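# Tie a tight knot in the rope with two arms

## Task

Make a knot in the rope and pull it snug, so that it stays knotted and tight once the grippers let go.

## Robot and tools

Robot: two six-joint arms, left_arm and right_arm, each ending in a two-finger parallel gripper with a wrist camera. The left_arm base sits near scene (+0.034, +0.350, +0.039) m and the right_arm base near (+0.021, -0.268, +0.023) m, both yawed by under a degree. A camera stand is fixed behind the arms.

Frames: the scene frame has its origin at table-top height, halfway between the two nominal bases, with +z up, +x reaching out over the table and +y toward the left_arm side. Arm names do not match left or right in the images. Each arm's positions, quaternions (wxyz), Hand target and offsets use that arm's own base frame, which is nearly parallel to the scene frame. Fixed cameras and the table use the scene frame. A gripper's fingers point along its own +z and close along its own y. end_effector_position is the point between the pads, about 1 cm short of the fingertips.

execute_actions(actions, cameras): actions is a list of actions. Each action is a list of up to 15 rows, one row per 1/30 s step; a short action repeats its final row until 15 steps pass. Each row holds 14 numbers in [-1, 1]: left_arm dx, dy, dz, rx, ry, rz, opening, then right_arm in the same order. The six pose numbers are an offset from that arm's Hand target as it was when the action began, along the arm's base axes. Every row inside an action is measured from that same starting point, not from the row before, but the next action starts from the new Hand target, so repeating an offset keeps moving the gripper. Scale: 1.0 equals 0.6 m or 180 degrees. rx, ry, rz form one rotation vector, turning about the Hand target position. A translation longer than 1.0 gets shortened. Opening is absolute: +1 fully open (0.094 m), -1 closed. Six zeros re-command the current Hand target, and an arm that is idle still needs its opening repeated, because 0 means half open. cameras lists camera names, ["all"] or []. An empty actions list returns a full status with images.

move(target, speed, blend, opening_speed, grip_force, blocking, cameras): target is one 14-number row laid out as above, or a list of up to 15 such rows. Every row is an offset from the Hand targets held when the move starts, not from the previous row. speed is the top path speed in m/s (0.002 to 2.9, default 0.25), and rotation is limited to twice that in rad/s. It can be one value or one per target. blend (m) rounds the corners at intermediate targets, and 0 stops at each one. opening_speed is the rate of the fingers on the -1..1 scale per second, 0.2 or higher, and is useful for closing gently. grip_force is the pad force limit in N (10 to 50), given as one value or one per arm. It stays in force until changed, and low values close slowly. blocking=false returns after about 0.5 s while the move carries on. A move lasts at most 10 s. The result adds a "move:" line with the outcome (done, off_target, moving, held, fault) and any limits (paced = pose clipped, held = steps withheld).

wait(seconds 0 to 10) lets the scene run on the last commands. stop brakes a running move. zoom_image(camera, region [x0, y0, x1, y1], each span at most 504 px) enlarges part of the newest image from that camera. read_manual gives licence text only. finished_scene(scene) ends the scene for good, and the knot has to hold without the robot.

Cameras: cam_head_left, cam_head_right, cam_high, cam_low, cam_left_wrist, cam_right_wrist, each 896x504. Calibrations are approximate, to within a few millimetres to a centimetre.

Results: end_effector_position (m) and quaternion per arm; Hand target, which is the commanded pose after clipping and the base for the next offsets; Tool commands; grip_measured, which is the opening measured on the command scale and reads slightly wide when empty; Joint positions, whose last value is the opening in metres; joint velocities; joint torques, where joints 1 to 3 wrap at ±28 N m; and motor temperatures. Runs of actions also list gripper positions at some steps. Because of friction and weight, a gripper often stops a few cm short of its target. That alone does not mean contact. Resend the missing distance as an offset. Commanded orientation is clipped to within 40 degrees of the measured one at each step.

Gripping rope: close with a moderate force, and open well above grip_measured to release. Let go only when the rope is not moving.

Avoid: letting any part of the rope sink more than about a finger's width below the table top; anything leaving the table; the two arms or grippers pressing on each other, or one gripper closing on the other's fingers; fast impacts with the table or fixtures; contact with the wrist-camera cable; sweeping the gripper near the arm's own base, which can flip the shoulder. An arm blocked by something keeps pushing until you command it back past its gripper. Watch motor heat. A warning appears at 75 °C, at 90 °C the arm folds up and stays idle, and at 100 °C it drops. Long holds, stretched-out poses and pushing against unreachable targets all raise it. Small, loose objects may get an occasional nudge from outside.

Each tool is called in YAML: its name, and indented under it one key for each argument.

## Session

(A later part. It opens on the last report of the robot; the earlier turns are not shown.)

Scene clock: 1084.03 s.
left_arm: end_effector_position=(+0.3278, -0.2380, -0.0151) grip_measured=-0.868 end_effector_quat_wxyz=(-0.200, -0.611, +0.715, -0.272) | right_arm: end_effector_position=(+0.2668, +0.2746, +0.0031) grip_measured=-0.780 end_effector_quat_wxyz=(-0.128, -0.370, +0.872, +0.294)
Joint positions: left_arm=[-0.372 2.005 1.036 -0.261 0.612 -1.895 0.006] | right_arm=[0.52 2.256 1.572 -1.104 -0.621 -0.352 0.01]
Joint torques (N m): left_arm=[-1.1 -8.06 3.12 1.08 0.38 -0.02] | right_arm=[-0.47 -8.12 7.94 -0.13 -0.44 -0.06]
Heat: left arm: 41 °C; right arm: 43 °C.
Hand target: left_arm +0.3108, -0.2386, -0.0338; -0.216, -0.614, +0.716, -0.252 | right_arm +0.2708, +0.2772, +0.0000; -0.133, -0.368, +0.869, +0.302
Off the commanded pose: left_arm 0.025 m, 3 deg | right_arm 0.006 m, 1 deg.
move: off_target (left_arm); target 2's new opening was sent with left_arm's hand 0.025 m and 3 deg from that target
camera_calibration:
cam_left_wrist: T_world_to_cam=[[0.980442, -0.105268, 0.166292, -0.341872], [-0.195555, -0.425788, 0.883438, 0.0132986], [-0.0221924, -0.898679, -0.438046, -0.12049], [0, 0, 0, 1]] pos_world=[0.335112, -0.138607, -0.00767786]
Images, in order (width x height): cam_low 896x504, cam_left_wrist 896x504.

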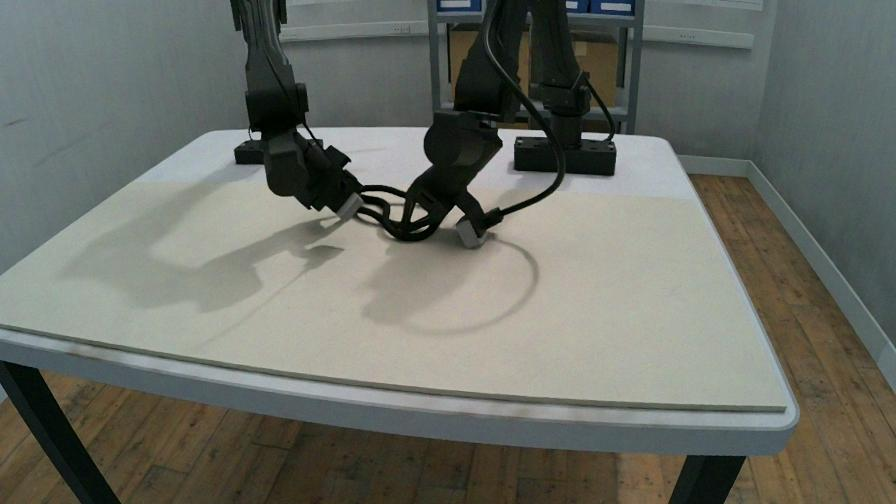

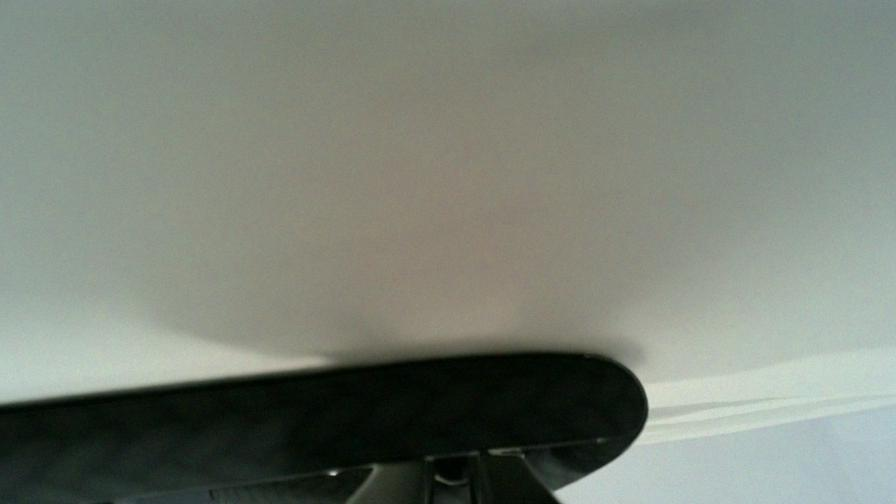

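wait:
  seconds: 0
  cameras: ["cam_head_left","cam_head_right","cam_right_wrist","cam_high"]

zoom_image:
  camera: "cam_head_left"
  region: [400, 220, 520, 320]

zoom_image:
  camera: "cam_head_right"
  region: [420, 220, 540, 320]

zoom_image:
  camera: "cam_high"
  region: [390, 190, 510, 280]

Scene clock: 1099.43 s.
left_arm: end_effector_position=(+0.3278, -0.2380, -0.0151) grip_measured=-0.869 end_effector_quat_wxyz=(-0.200, -0.611, +0.715, -0.272) | right_arm: end_effector_position=(+0.2668, +0.2746, +0.0031) grip_measured=-0.780 end_effector_quat_wxyz=(-0.128, -0.370, +0.872, +0.294)
Joint positions: left_arm=[-0.372 2.005 1.036 -0.261 0.612 -1.895 0.006] | right_arm=[0.52 2.256 1.572 -1.104 -0.621 -0.352 0.01]
Joint velocities: left_arm=[0.007 -0.007 -0.012 0.051 0.007 0.081 -0.004] | right_arm=[within noise]
Joint torques (N m): left_arm=[-1.13 -8.06 3.12 1.08 0.38 -0.01] | right_arm=[-0.47 -8.13 7.94 -0.13 -0.45 -0.07]
Heat: left arm: 40 °C; right arm: 43 °C.
Hand target: left_arm +0.3107, -0.2386, -0.0338; -0.216, -0.614, +0.716, -0.252 | right_arm +0.2708, +0.2772, +0.0000; -0.133, -0.368, +0.869, +0.302
Tool commands: left_gripper/opening=-0.87 right_gripper/opening=-0.87
Off the commanded pose: left_arm 0.025 m, 3 deg | right_arm 0.006 m, 1 deg.
camera_calibration:
cam_right_wrist: T_world_to_cam=[[0.572282, -0.552744, -0.605778, 0.00202111], [-0.476088, -0.825408, 0.303383, 0.393931], [-0.667707, 0.114783, -0.735521, 0.234185], [0, 0, 0, 1]] pos_world=[0.342757, 0.29939, 0.0539607]
Images, in order (width x height): cam_head_left 896x504, cam_head_right 896x504, cam_high 896x504, cam_right_wrist 896x504.

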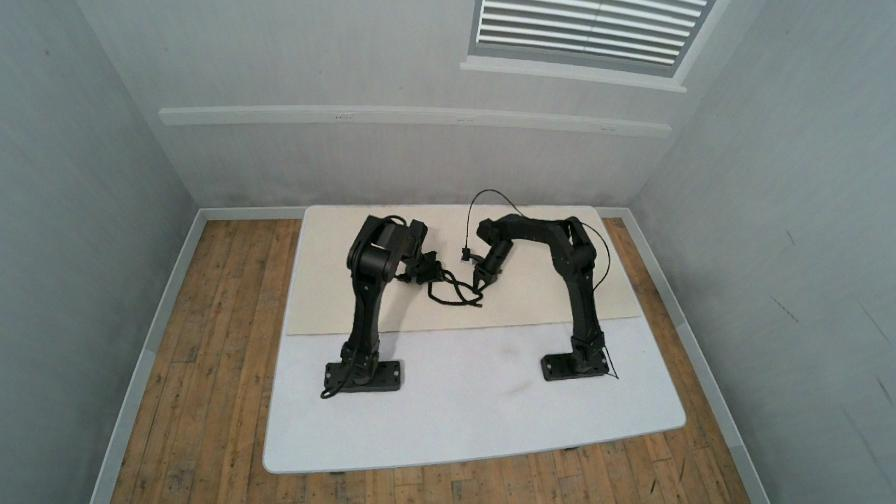

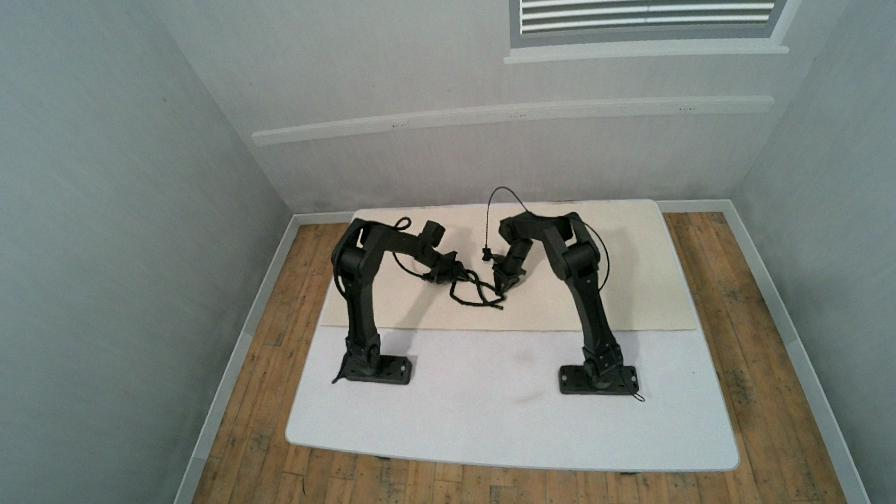

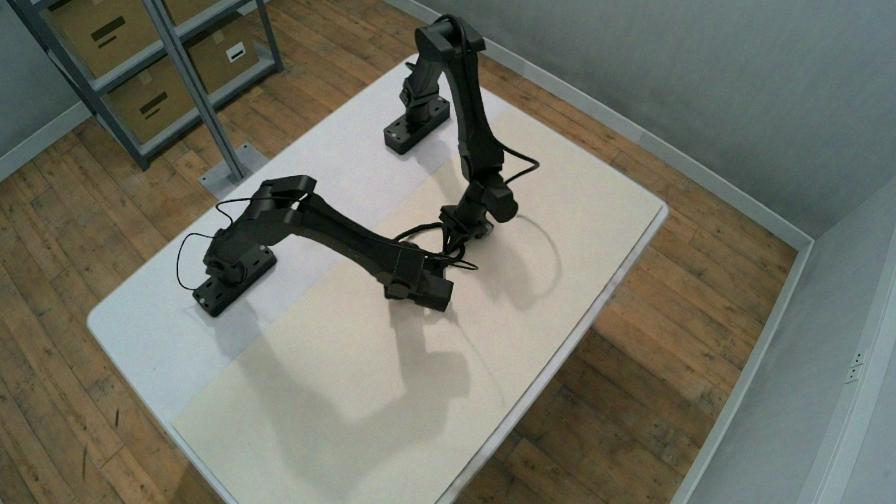

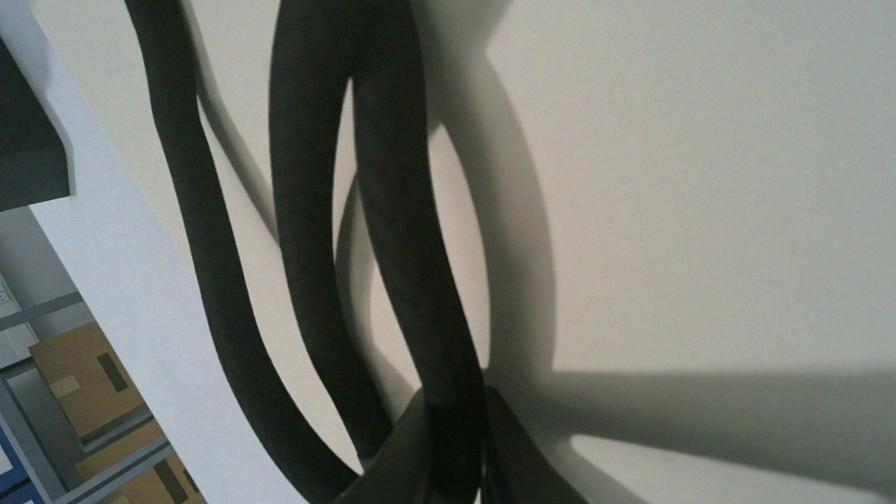

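Scaled by 4.200.

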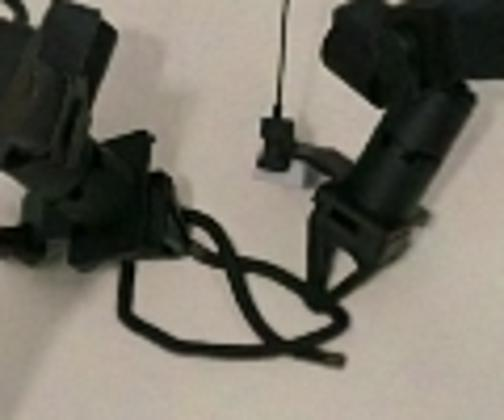

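Scaled by 4.200.

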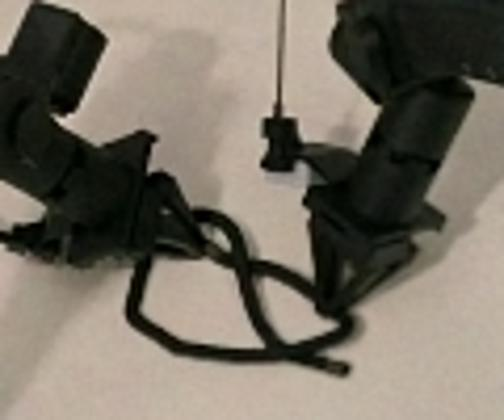

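Scaled by 4.200.

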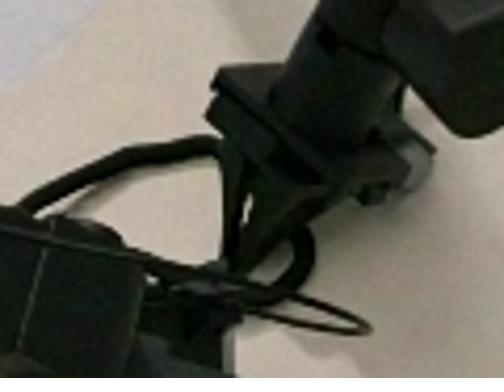

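move:
  target:
    - [0.012,0.0,0.035,0,0,0,-0.4,0,0,0.0,0,0,0,-0.87]
    - [0.012,0.0,0.035,0.09,0,0,-0.4,0,0,0.0,0,0,0,-0.87]
  speed: 0.08
  opening_speed: 0.6
  cameras: ["cam_left_wrist","cam_low"]

Scene clock: 1111.93 s.
left_arm: end_effector_position=(+0.3160, -0.2377, -0.0129) grip_measured=-0.402 end_effector_quat_wxyz=(-0.130, -0.635, +0.745, -0.158) | right_arm: end_effector_position=(+0.2668, +0.2746, +0.0031) grip_measured=-0.780 end_effector_quat_wxyz=(-0.128, -0.370, +0.872, +0.294)
Joint positions: left_arm=[-0.487 2 1.183 -0.546 0.358 -1.936 0.028] | right_arm=[0.52 2.256 1.572 -1.104 -0.621 -0.352 0.01]
Joint velocities: left_arm=[within noise] | right_arm=[-0.002 0.012 -0.002 0.037 0.007 -0.154 0.001]
Joint torques (N m): left_arm=[-0.38 -9.59 8.44 0.43 0.04 -0.07] | right_arm=[-0.47 -8.13 7.94 -0.14 -0.45 -0.06]
Heat: left arm: 41 °C; right arm: 43 °C.
Hand target: left_arm +0.3179, -0.2385, -0.0129; -0.127, -0.638, +0.745, -0.148 | right_arm +0.2708, +0.2772, +0.0000; -0.133, -0.368, +0.869, +0.302
Off the commanded pose: left_arm 0.002 m, 1 deg | right_arm 0.006 m, 1 deg.
move: done
camera_calibration:
cam_left_wrist: T_world_to_cam=[[0.984373, -0.150872, 0.090815, -0.343751], [-0.167984, -0.649802, 0.741309, -0.0545761], [-0.0528313, -0.74498, -0.664991, -0.0762221], [0, 0, 0, 1]] pos_world=[0.325184, -0.14411, 0.0209885]
Images, in order (width x height): cam_low 896x504, cam_left_wrist 896x504.

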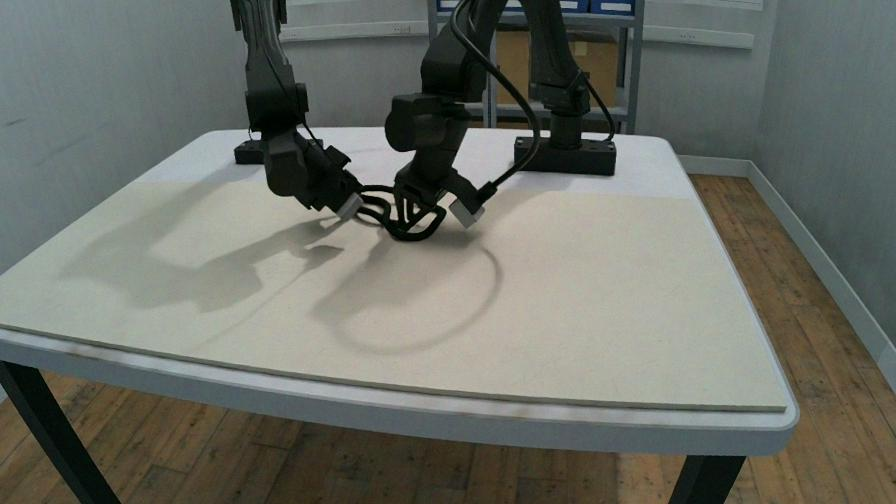

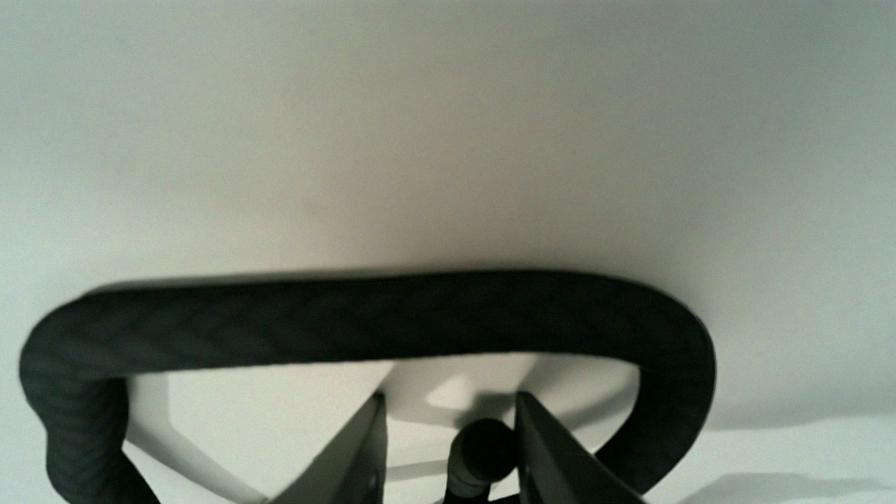

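move:
  target:
    - [0.009,-0.006,-0.003,0,0,0,-0.4,0,0,0.0,0,0,0,-0.87]
    - [0.009,-0.006,-0.003,0,0,0,-0.87,0,0,0.0,0,0,0,-0.87]
  speed: 0.08
  opening_speed: 0.6
  cameras: ["cam_left_wrist","cam_low"]

zoom_image:
  camera: "cam_low"
  region: [340, 160, 460, 250]

Scene clock: 1130.03 s.
left_arm: end_effector_position=(+0.3225, -0.2409, -0.0126) grip_measured=-0.844 end_effector_quat_wxyz=(-0.129, -0.635, +0.744, -0.160) | right_arm: end_effector_position=(+0.2668, +0.2746, +0.0031) grip_measured=-0.780 end_effector_quat_wxyz=(-0.128, -0.370, +0.872, +0.294)
Joint positions: left_arm=[-0.487 2.019 1.212 -0.55 0.357 -1.938 0.007] | right_arm=[0.52 2.256 1.572 -1.104 -0.621 -0.352 0.01]
Joint torques (N m): left_arm=[-0.51 -9.35 8.53 0.45 0.05 -0.06] | right_arm=[-0.49 -8.12 7.92 -0.13 -0.45 -0.06]
Heat: left arm: 41 °C; right arm: 43 °C.
Hand target: left_arm +0.3235, -0.2422, -0.0146; -0.127, -0.638, +0.745, -0.148 | right_arm +0.2708, +0.2772, +0.0000; -0.133, -0.368, +0.869, +0.302
Off the commanded pose: left_arm 0.003 m, 1 deg | right_arm 0.006 m, 1 deg.
move: done
camera_calibration:
cam_left_wrist: T_world_to_cam=[[0.984286, -0.1484, 0.0957017, -0.349956], [-0.169946, -0.648925, 0.74163, -0.0550024], [-0.0479546, -0.74624, -0.663947, -0.0799808], [0, 0, 0, 1]] pos_world=[0.331274, -0.147311, 0.0211798]
Images, in order (width x height): cam_low 896x504, cam_left_wrist 896x504.

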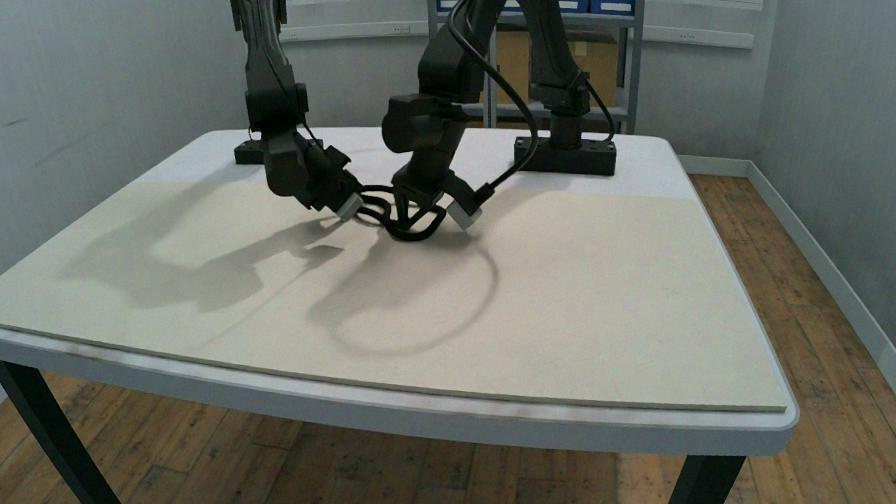

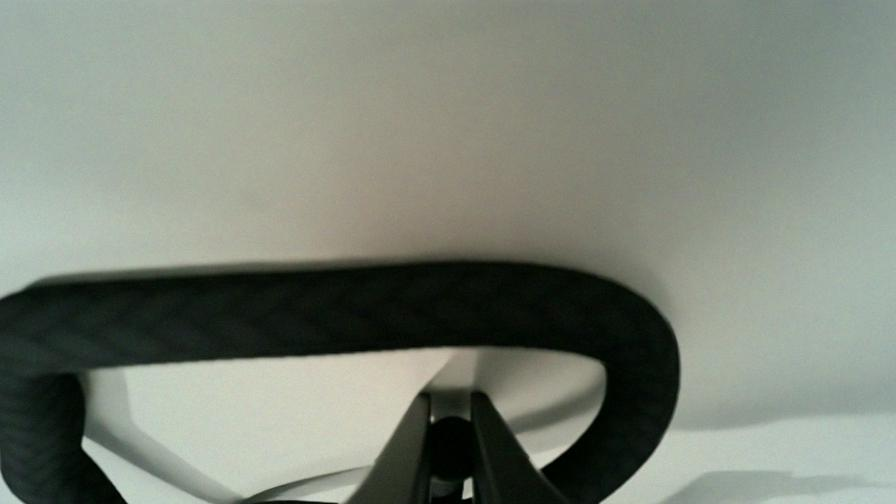

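Scaled by 4.200.

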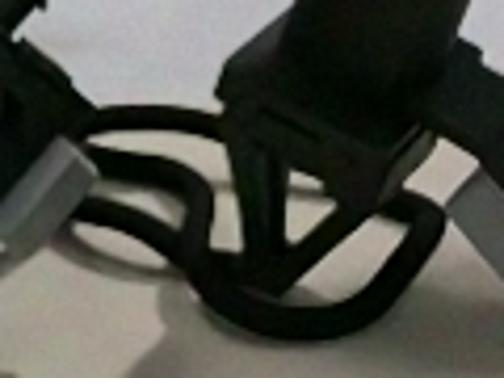

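move:
  target:
    - [0,0,0,0,0,0,-0.93,0,0,0.0,0,0,0,-0.87]
    - [0,0.035,0.05,0,0,0,-0.93,0,0,0.0,0,0,0,-0.87]
  speed: 0.06
  opening_speed: 0.4
  cameras: ["cam_left_wrist","cam_low"]

zoom_image:
  camera: "cam_low"
  region: [340, 160, 460, 250]

Scene clock: 1139.20 s.
left_arm: end_effector_position=(+0.3156, -0.2274, +0.0033) grip_measured=-0.849 end_effector_quat_wxyz=(-0.139, -0.633, +0.748, -0.146) | right_arm: end_effector_position=(+0.2687, +0.2794, +0.0070) grip_measured=-0.780 end_effector_quat_wxyz=(-0.123, -0.370, +0.869, +0.305)
Joint positions: left_arm=[-0.457 1.977 1.228 -0.657 0.373 -1.894 0.007] | right_arm=[0.52 2.256 1.582 -1.102 -0.642 -0.353 0.01]
Joint torques (N m): left_arm=[1.31 -12.63 8.32 0.3 0 0.03] | right_arm=[-0.47 -8.13 7.28 -0.14 -0.24 -0.05]
Heat: left arm: 41 °C; right arm: 43 °C.
Hand target: left_arm +0.3234, -0.2212, +0.0154; -0.127, -0.638, +0.745, -0.148 | right_arm +0.2707, +0.2773, +0.0000; -0.133, -0.368, +0.869, +0.302
Off the commanded pose: left_arm 0.016 m, 2 deg | right_arm 0.008 m, 1 deg.
move: off_target (left_arm)
camera_calibration:
cam_left_wrist: T_world_to_cam=[[0.984603, -0.163372, 0.0621886, -0.34607], [-0.155136, -0.652677, 0.741583, -0.0647223], [-0.0805648, -0.739812, -0.667972, -0.0478801], [0, 0, 0, 1]] pos_world=[0.326843, -0.134203, 0.037536]
Images, in order (width x height): cam_low 896x504, cam_left_wrist 896x504.

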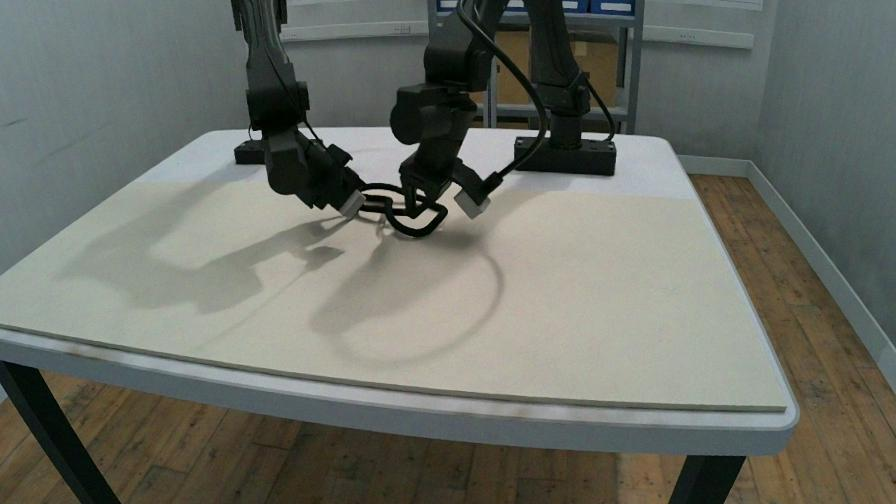

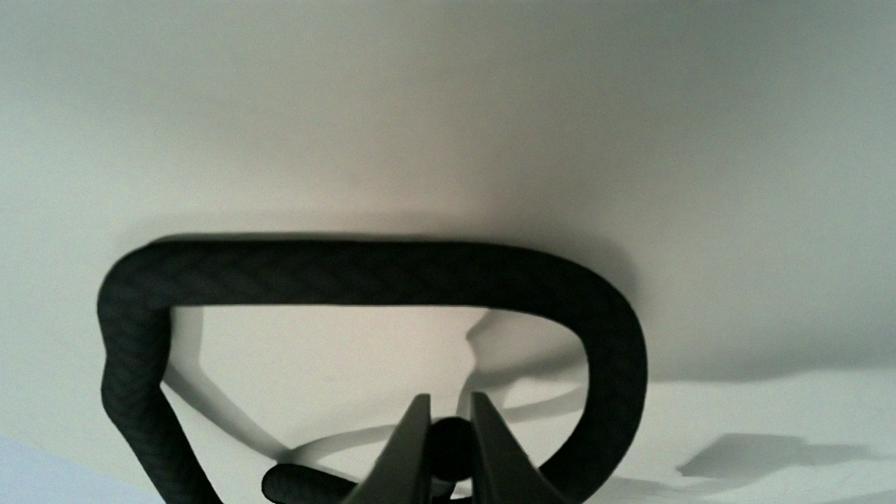

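Scaled by 4.200.

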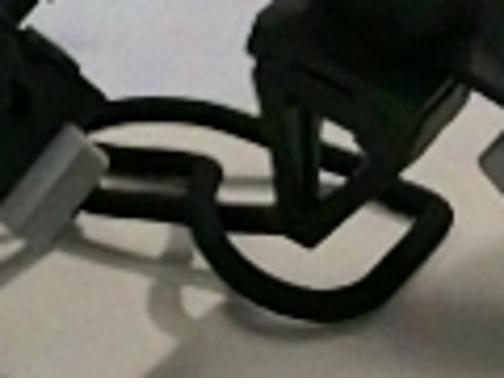

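move:
  target:
    - [0,0.02,0.05,0,0,0,-0.93,0,0,0.0,0,0,0,-0.4]
    - [0,0.02,0.05,0,0,0,-0.93,0.05,-0.045,0.085,0,0,0,-0.4]
    - [0,0.035,0.08,0,0,0,-0.93,-0.1,-0.24,0.133,-0.104,-0.19,0.1555,-0.4]
  speed: [0.06,0.12,0.2]
  opening_speed: 0.4
  blend: [0,0.02,0]
  cameras: ["cam_left_wrist","cam_right_wrist","cam_high","cam_low"]

zoom_image:
  camera: "cam_high"
  region: [370, 190, 510, 290]

Scene clock: 1164.07 s.
left_arm: end_effector_position=(+0.3165, -0.2015, +0.0470) grip_measured=-0.849 end_effector_quat_wxyz=(-0.138, -0.638, +0.745, -0.137) | right_arm: end_effector_position=(+0.2137, +0.1333, +0.0807) grip_measured=-0.403 end_effector_quat_wxyz=(-0.006, -0.603, +0.797, +0.002)
Joint positions: left_arm=[-0.394 1.889 1.301 -0.857 0.371 -1.836 0.007] | right_arm=[0.552 1.525 1.081 -1.138 -0.003 -0.744 0.028]
Joint torques (N m): left_arm=[0.61 -12.51 9.1 0.29 0.11 0.03] | right_arm=[0.55 -6.74 4.67 0.65 0 -0.01]
Heat: left arm: 44 °C; right arm: 42 °C.
Hand target: left_arm +0.3234, -0.2002, +0.0634; -0.127, -0.638, +0.745, -0.148 | right_arm +0.2107, +0.1332, +0.0798; +0.001, -0.609, +0.793, +0.000
Off the commanded pose: left_arm 0.018 m, 2 deg | right_arm 0.003 m, 1 deg.
move: off_target (left_arm)
camera_calibration:
cam_left_wrist: T_world_to_cam=[[0.986821, -0.154688, 0.0474934, -0.343686], [-0.139643, -0.665809, 0.732938, -0.0872215], [-0.0817555, -0.729911, -0.678635, 0.00341422], [0, 0, 0, 1]] pos_world=[0.327256, -0.108745, 0.0825678]
cam_right_wrist: T_world_to_cam=[[0.963083, -0.269092, -0.00775141, -0.168307], [-0.245819, -0.890797, 0.38217, 0.181615], [-0.109744, -0.366156, -0.92406, 0.232243], [0, 0, 0, 1]] pos_world=[0.232225, 0.201529, 0.143894]
Images, in order (width x height): cam_high 896x504, cam_low 896x504, cam_left_wrist 896x504, cam_right_wrist 896x504.

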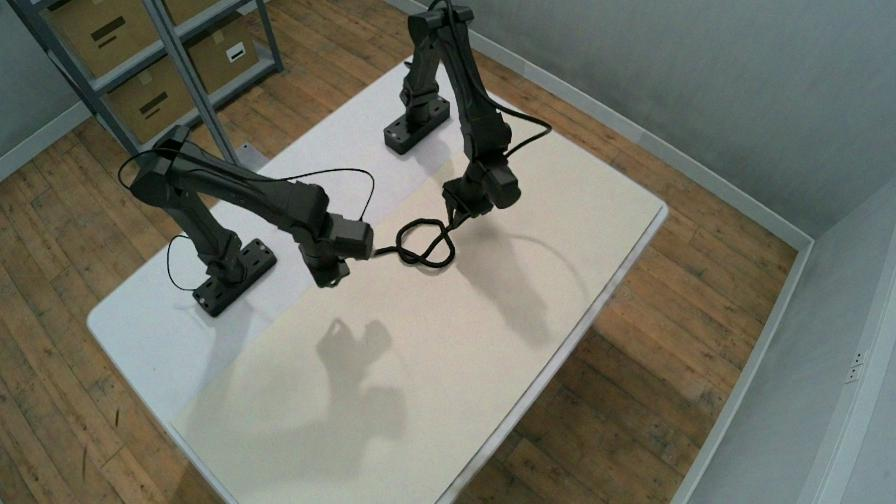

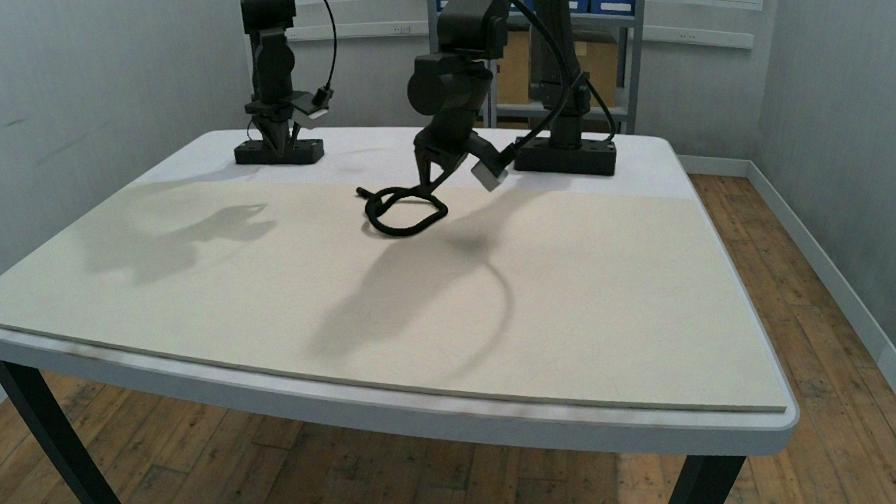

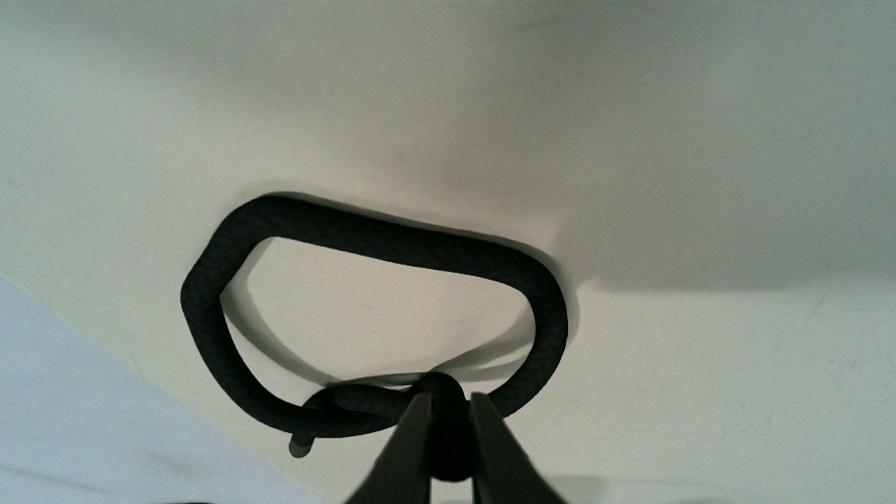

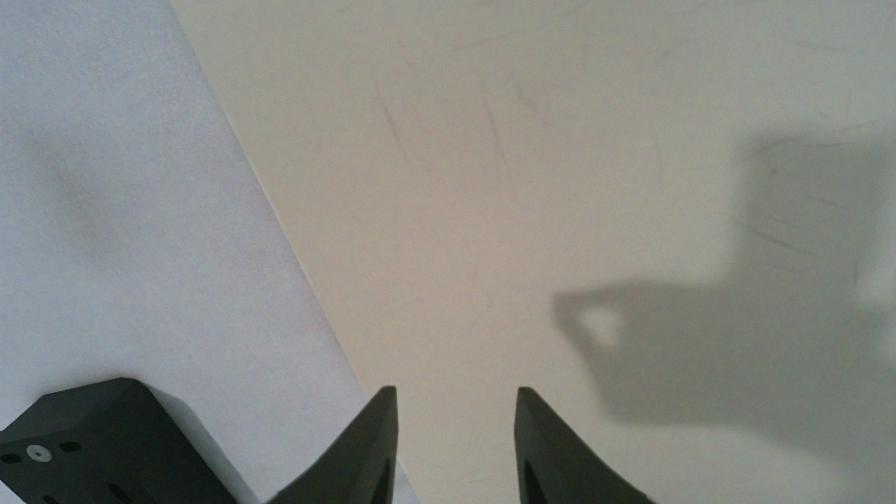

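Scaled by 3.600.

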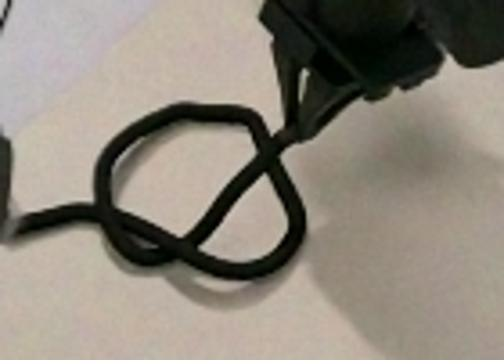

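execute_actions:
  actions: []
  cameras: ["cam_high","cam_right_wrist","cam_left_wrist","cam_low"]

zoom_image:
  camera: "cam_high"
  region: [340, 170, 500, 300]

Scene clock: 1195.37 s.
left_arm: end_effector_position=(+0.3165, -0.2015, +0.0470) grip_measured=-0.849 end_effector_quat_wxyz=(-0.138, -0.638, +0.745, -0.137) | right_arm: end_effector_position=(+0.2139, +0.1332, +0.0807) grip_measured=-0.403 end_effector_quat_wxyz=(-0.005, -0.603, +0.797, +0.002)
Joint positions: left_arm=[-0.394 1.889 1.301 -0.857 0.371 -1.836 0.007] | right_arm=[0.552 1.525 1.081 -1.138 -0.002 -0.744 0.028]
Joint velocities: within noise
Joint torques (N m): left_arm=[0.61 -12.49 9.1 0.29 0.1 0.02] | right_arm=[0.55 -6.74 4.66 0.62 0.01 -0.02]
Motor temperatures (°C): left_arm=[29 44 38 32 31 31 31] | right_arm=[30 42 40 31 30 31 32]
Heat: left arm: 44 °C; right arm: 42 °C.
Hand target: left_arm +0.3234, -0.2002, +0.0634; -0.127, -0.638, +0.745, -0.148 | right_arm +0.2107, +0.1331, +0.0798; +0.001, -0.609, +0.793, +0.000
Tool commands: left_gripper/opening=-0.93 right_gripper/opening=-0.4
Off the commanded pose: left_arm 0.018 m, 2 deg | right_arm 0.003 m, 1 deg.
camera_calibration:
cam_left_wrist: T_world_to_cam=[[0.986821, -0.154688, 0.0474934, -0.343686], [-0.139643, -0.665809, 0.732938, -0.0872215], [-0.0817555, -0.729911, -0.678635, 0.00341422], [0, 0, 0, 1]] pos_world=[0.327256, -0.108745, 0.0825678]
cam_right_wrist: T_world_to_cam=[[0.963204, -0.268679, -0.0069841, -0.168655], [-0.245697, -0.890752, 0.382353, 0.181487], [-0.108951, -0.366568, -0.92399, 0.232107], [0, 0, 0, 1]] pos_world=[0.232328, 0.201428, 0.143895]
Images, in order (width x height): cam_high 896x504, cam_low 896x504, cam_left_wrist 896x504, cam_right_wrist 896x504.

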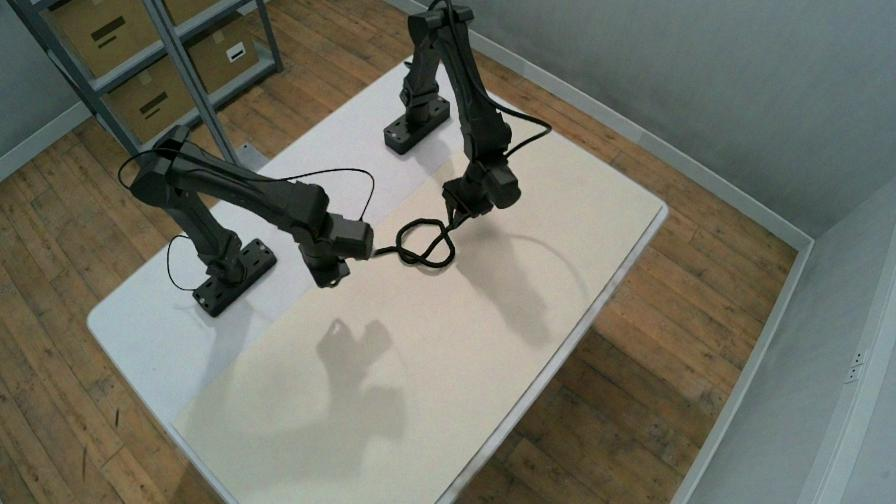

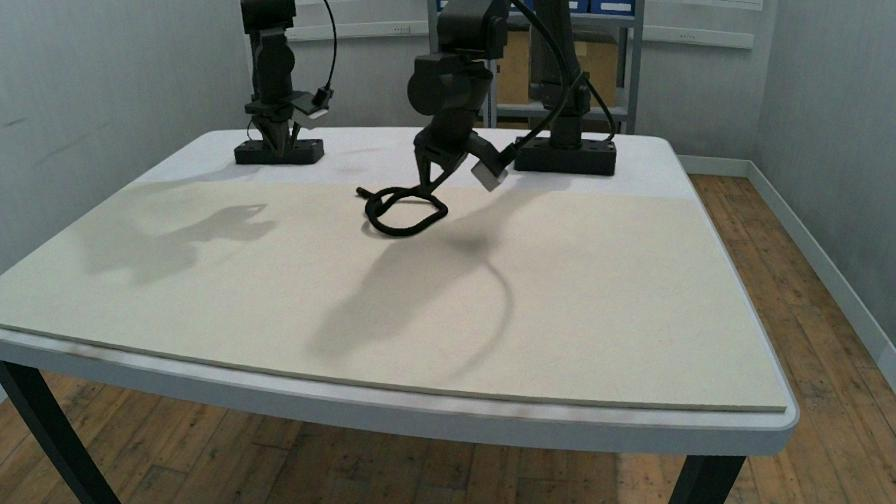

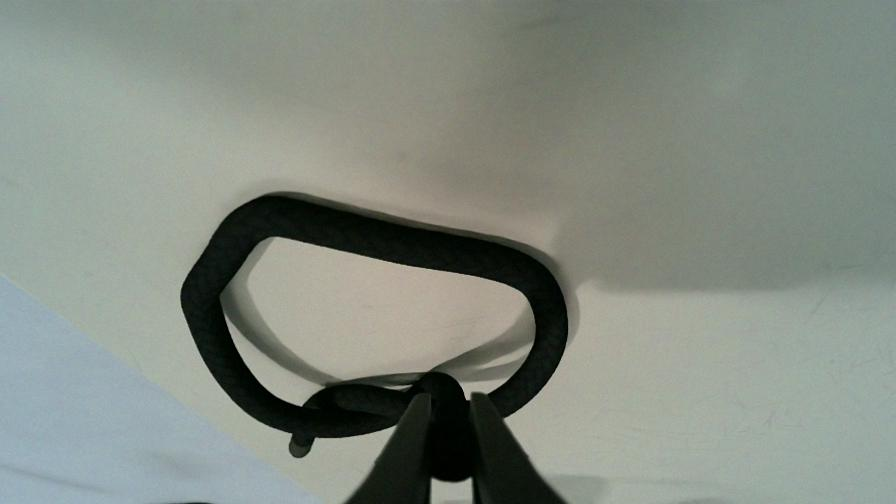

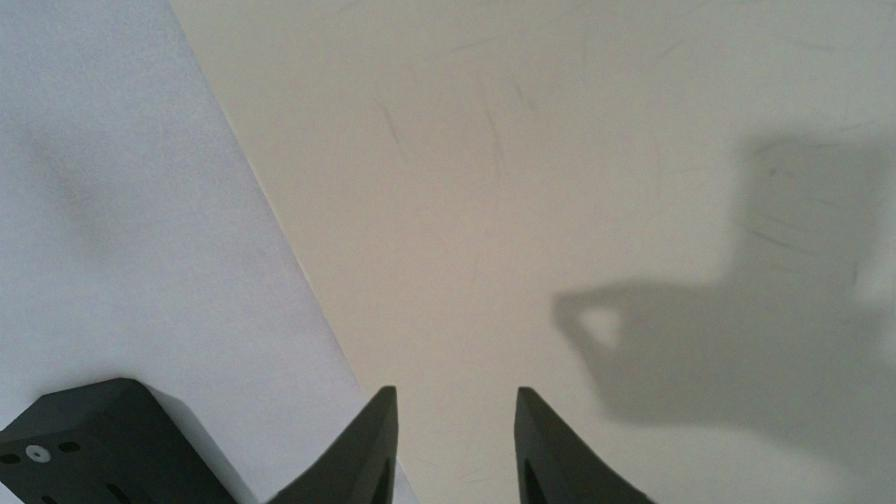

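Scaled by 3.150.

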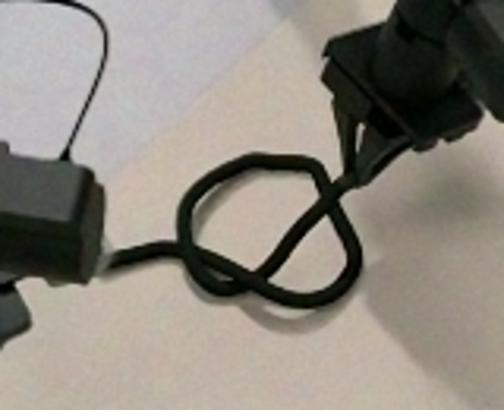

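move:
  target: [0,0,0,0,0,0,-0.93,-0.03,0.11,0,0,0,-0.083,-0.4]
  cameras: ["cam_right_wrist","cam_high"]

Scene clock: 1220.80 s.
left_arm: end_effector_position=(+0.3165, -0.2015, +0.0470) grip_measured=-0.849 end_effector_quat_wxyz=(-0.138, -0.638, +0.745, -0.137) | right_arm: end_effector_position=(+0.1856, +0.1897, +0.0766) grip_measured=-0.403 end_effector_quat_wxyz=(-0.011, -0.499, +0.866, -0.002)
Joint positions: left_arm=[-0.394 1.889 1.301 -0.857 0.371 -1.836 0.007] | right_arm=[0.791 1.59 1.128 -1.131 -0.003 -0.255 0.028]
Joint torques (N m): left_arm=[0.58 -12.51 9.11 0.29 0.11 0.02] | right_arm=[0.57 -4.44 8.84 0.53 0.02 0.08]
Heat: left arm: 44 °C; right arm: 42 °C.
Hand target: left_arm +0.3234, -0.2002, +0.0634; -0.127, -0.638, +0.745, -0.148 | right_arm +0.1927, +0.1992, +0.0798; +0.001, -0.500, +0.866, +0.000
Off the commanded pose: left_arm 0.018 m, 2 deg | right_arm 0.012 m, 1 deg.
move: off_target (left_arm, right_arm)
camera_calibration:
cam_right_wrist: T_world_to_cam=[[0.866825, -0.498573, -0.00625485, -0.0647347], [-0.455852, -0.797507, 0.395197, 0.246816], [-0.202023, -0.339716, -0.918575, 0.257656], [0, 0, 0, 1]] pos_world=[0.220678, 0.252092, 0.13873]
Images, in order (width x height): cam_high 896x504, cam_right_wrist 896x504.

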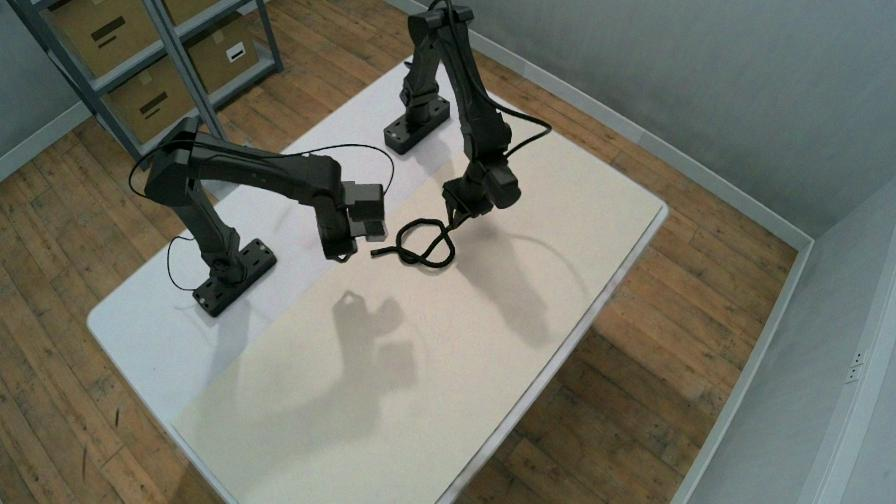

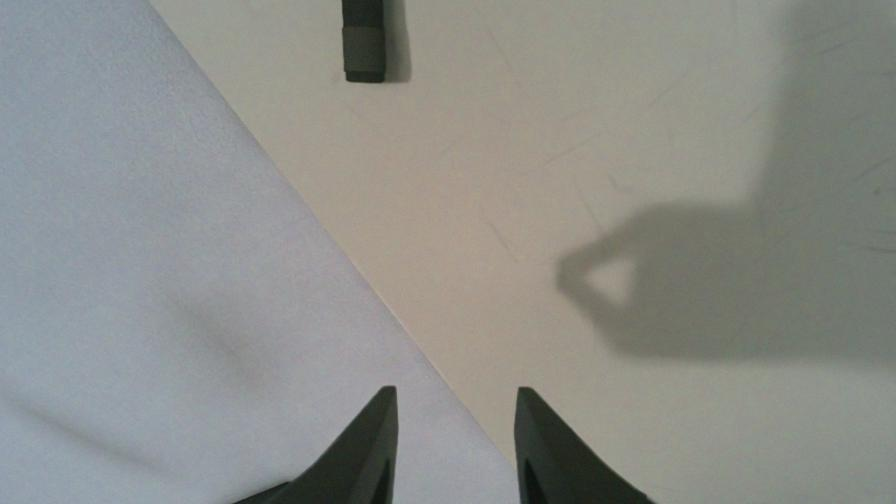

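move:
  target: [0,0,0,0,0,0,-0.93,0.022,0.142,-0.045,0,0,0,-0.3]
  cameras: ["cam_right_wrist"]

Scene clock: 1230.63 s.
left_arm: end_effector_position=(+0.3165, -0.2015, +0.0470) grip_measured=-0.849 end_effector_quat_wxyz=(-0.138, -0.638, +0.745, -0.137) | right_arm: end_effector_position=(+0.2008, +0.2758, +0.0517) grip_measured=-0.303 end_effector_quat_wxyz=(-0.007, -0.501, +0.865, -0.002)
Joint positions: left_arm=[-0.394 1.889 1.301 -0.857 0.371 -1.836 0.007] | right_arm=[0.938 1.886 1.375 -1.074 -0.001 -0.112 0.033]
Joint torques (N m): left_arm=[0.59 -12.51 9.11 0.29 0.11 0.02] | right_arm=[0.24 -6.74 8.77 0.49 0.01 0.12]
Heat: left arm: 44 °C; right arm: 41 °C.
Hand target: left_arm +0.3234, -0.2002, +0.0634; -0.127, -0.638, +0.745, -0.148 | right_arm +0.2060, +0.2845, +0.0529; +0.001, -0.500, +0.866, +0.000
Off the commanded pose: left_arm 0.018 m, 2 deg | right_arm 0.010 m, 1 deg.
move: off_target (left_arm)
camera_calibration:
cam_right_wrist: T_world_to_cam=[[0.869171, -0.494512, -0.000292113, -0.0371262], [-0.455541, -0.800903, 0.388635, 0.33346], [-0.192418, -0.337657, -0.921392, 0.264731], [0, 0, 0, 1]] pos_world=[0.235113, 0.338098, 0.114316]
Images, in order (width x height): cam_right_wrist 896x504.

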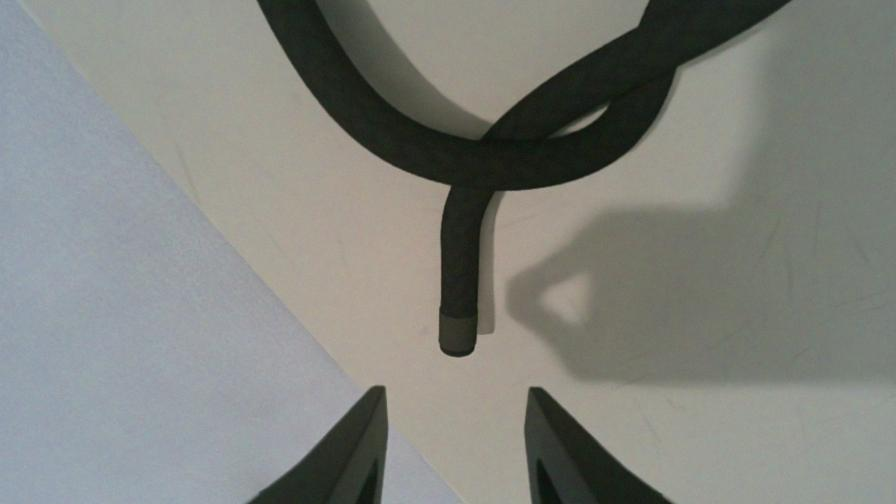

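move:
  target:
    - [0,0,0,0,0,0,-0.93,-0.002,-0.004,-0.11,0,0,0,-0.3]
    - [0,0,0,0,0,0,-0.93,-0.002,-0.004,-0.115,0,0,0,-0.93]
  speed: 0.12
  opening_speed: 1.0
  cameras: ["cam_right_wrist"]

Scene clock: 1240.30 s.
left_arm: end_effector_position=(+0.3165, -0.2015, +0.0470) grip_measured=-0.849 end_effector_quat_wxyz=(-0.138, -0.638, +0.745, -0.137) | right_arm: end_effector_position=(+0.2092, +0.2872, -0.0026) grip_measured=-0.788 end_effector_quat_wxyz=(+0.014, -0.501, +0.865, +0.007)
Joint positions: left_arm=[-0.394 1.889 1.301 -0.857 0.371 -1.836 0.007] | right_arm=[0.938 1.97 1.261 -0.83 -0.001 -0.112 0.01]
Joint torques (N m): left_arm=[0.62 -12.51 9.11 0.29 0.11 0.03] | right_arm=[0.14 -6.84 4.31 0.74 0.01 0.08]
Heat: left arm: 44 °C; right arm: 42 °C.
Hand target: left_arm +0.3234, -0.2002, +0.0634; -0.127, -0.638, +0.745, -0.148 | right_arm +0.2047, +0.2819, -0.0162; +0.000, -0.500, +0.866, +0.000
Off the commanded pose: left_arm 0.018 m, 2 deg | right_arm 0.015 m, 2 deg.
move: off_target (left_arm, right_arm); target 2's new opening was sent with right_arm's hand 0.015 m and 2 deg from that target
camera_calibration:
cam_right_wrist: T_world_to_cam=[[0.868733, -0.495257, 0.00483663, -0.0384852], [-0.465931, -0.813902, 0.347089, 0.373382], [-0.167962, -0.303781, -0.93782, 0.205285], [0, 0, 0, 1]] pos_world=[0.241884, 0.347198, 0.0631097]
Images, in order (width x height): cam_right_wrist 896x504.

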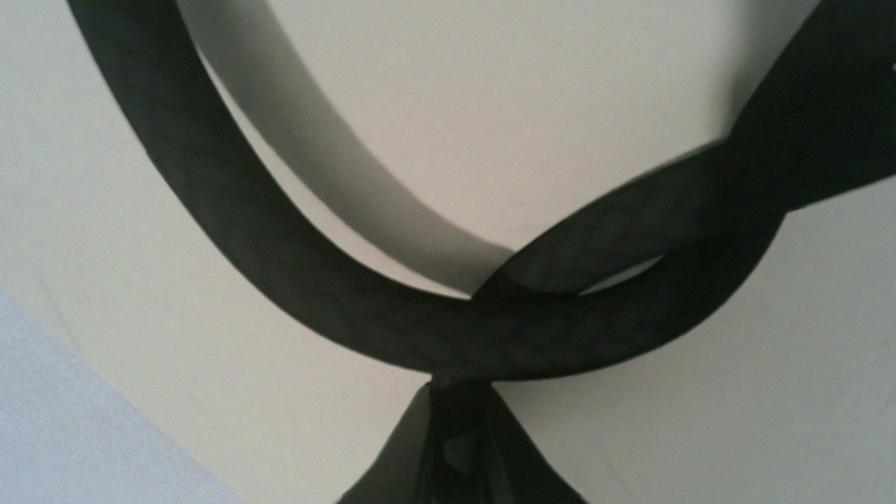

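move:
  target:
    - [0,0.05,0.05,0,0,0,-0.93,0,-0.03,0.06,0,0,0,-0.93]
    - [0,0.16,0.05,0,0,0,-0.93,0.05,-0.1,0.1,0,0,0,-0.93]
  speed: 0.1
  blend: [0.02,0]
  cameras: ["cam_high"]

zoom_image:
  camera: "cam_high"
  region: [340, 150, 500, 280]

Scene clock: 1250.10 s.
left_arm: end_effector_position=(+0.3255, -0.1032, +0.0826) grip_measured=-0.849 end_effector_quat_wxyz=(-0.128, -0.640, +0.744, -0.142) | right_arm: end_effector_position=(+0.2380, +0.2269, +0.0372) grip_measured=-0.788 end_effector_quat_wxyz=(+0.000, -0.500, +0.866, +0.000)
Joint positions: left_arm=[-0.111 1.802 1.34 -1.072 0.383 -1.54 0.007] | right_arm=[0.758 1.845 1.261 -0.987 0 -0.288 0.01]
Joint torques (N m): left_arm=[0.09 -11.51 7.46 0.14 0.3 0.02] | right_arm=[-0.28 -9.94 5.38 0.26 0 -0.05]
Heat: left arm: 44 °C; right arm: 41 °C.
Hand target: left_arm +0.3234, -0.1042, +0.0934; -0.127, -0.638, +0.745, -0.148 | right_arm +0.2347, +0.2219, +0.0438; +0.001, -0.500, +0.866, +0.000
Off the commanded pose: left_arm 0.011 m, 1 deg | right_arm 0.009 m, 0 deg.
move: off_target (left_arm)
Images, in order (width x height): cam_high 896x504.

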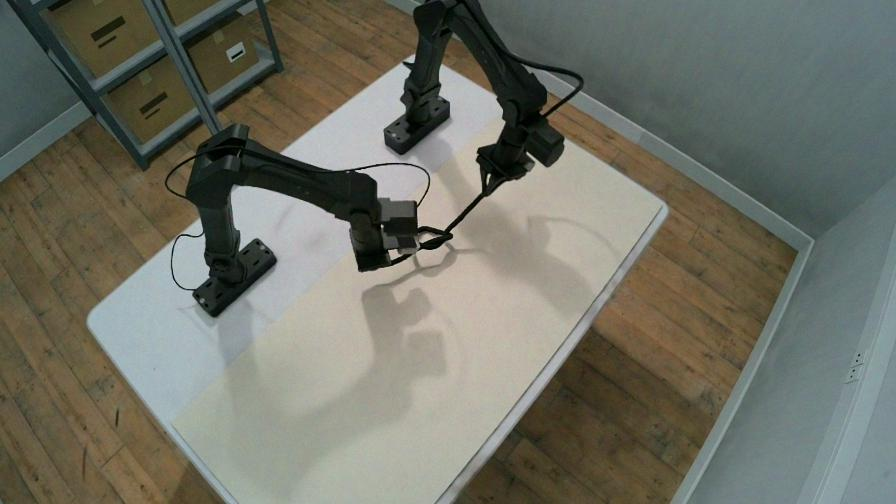

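Scaled by 3.150.

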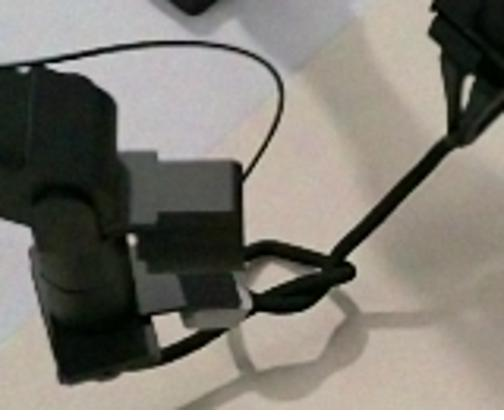

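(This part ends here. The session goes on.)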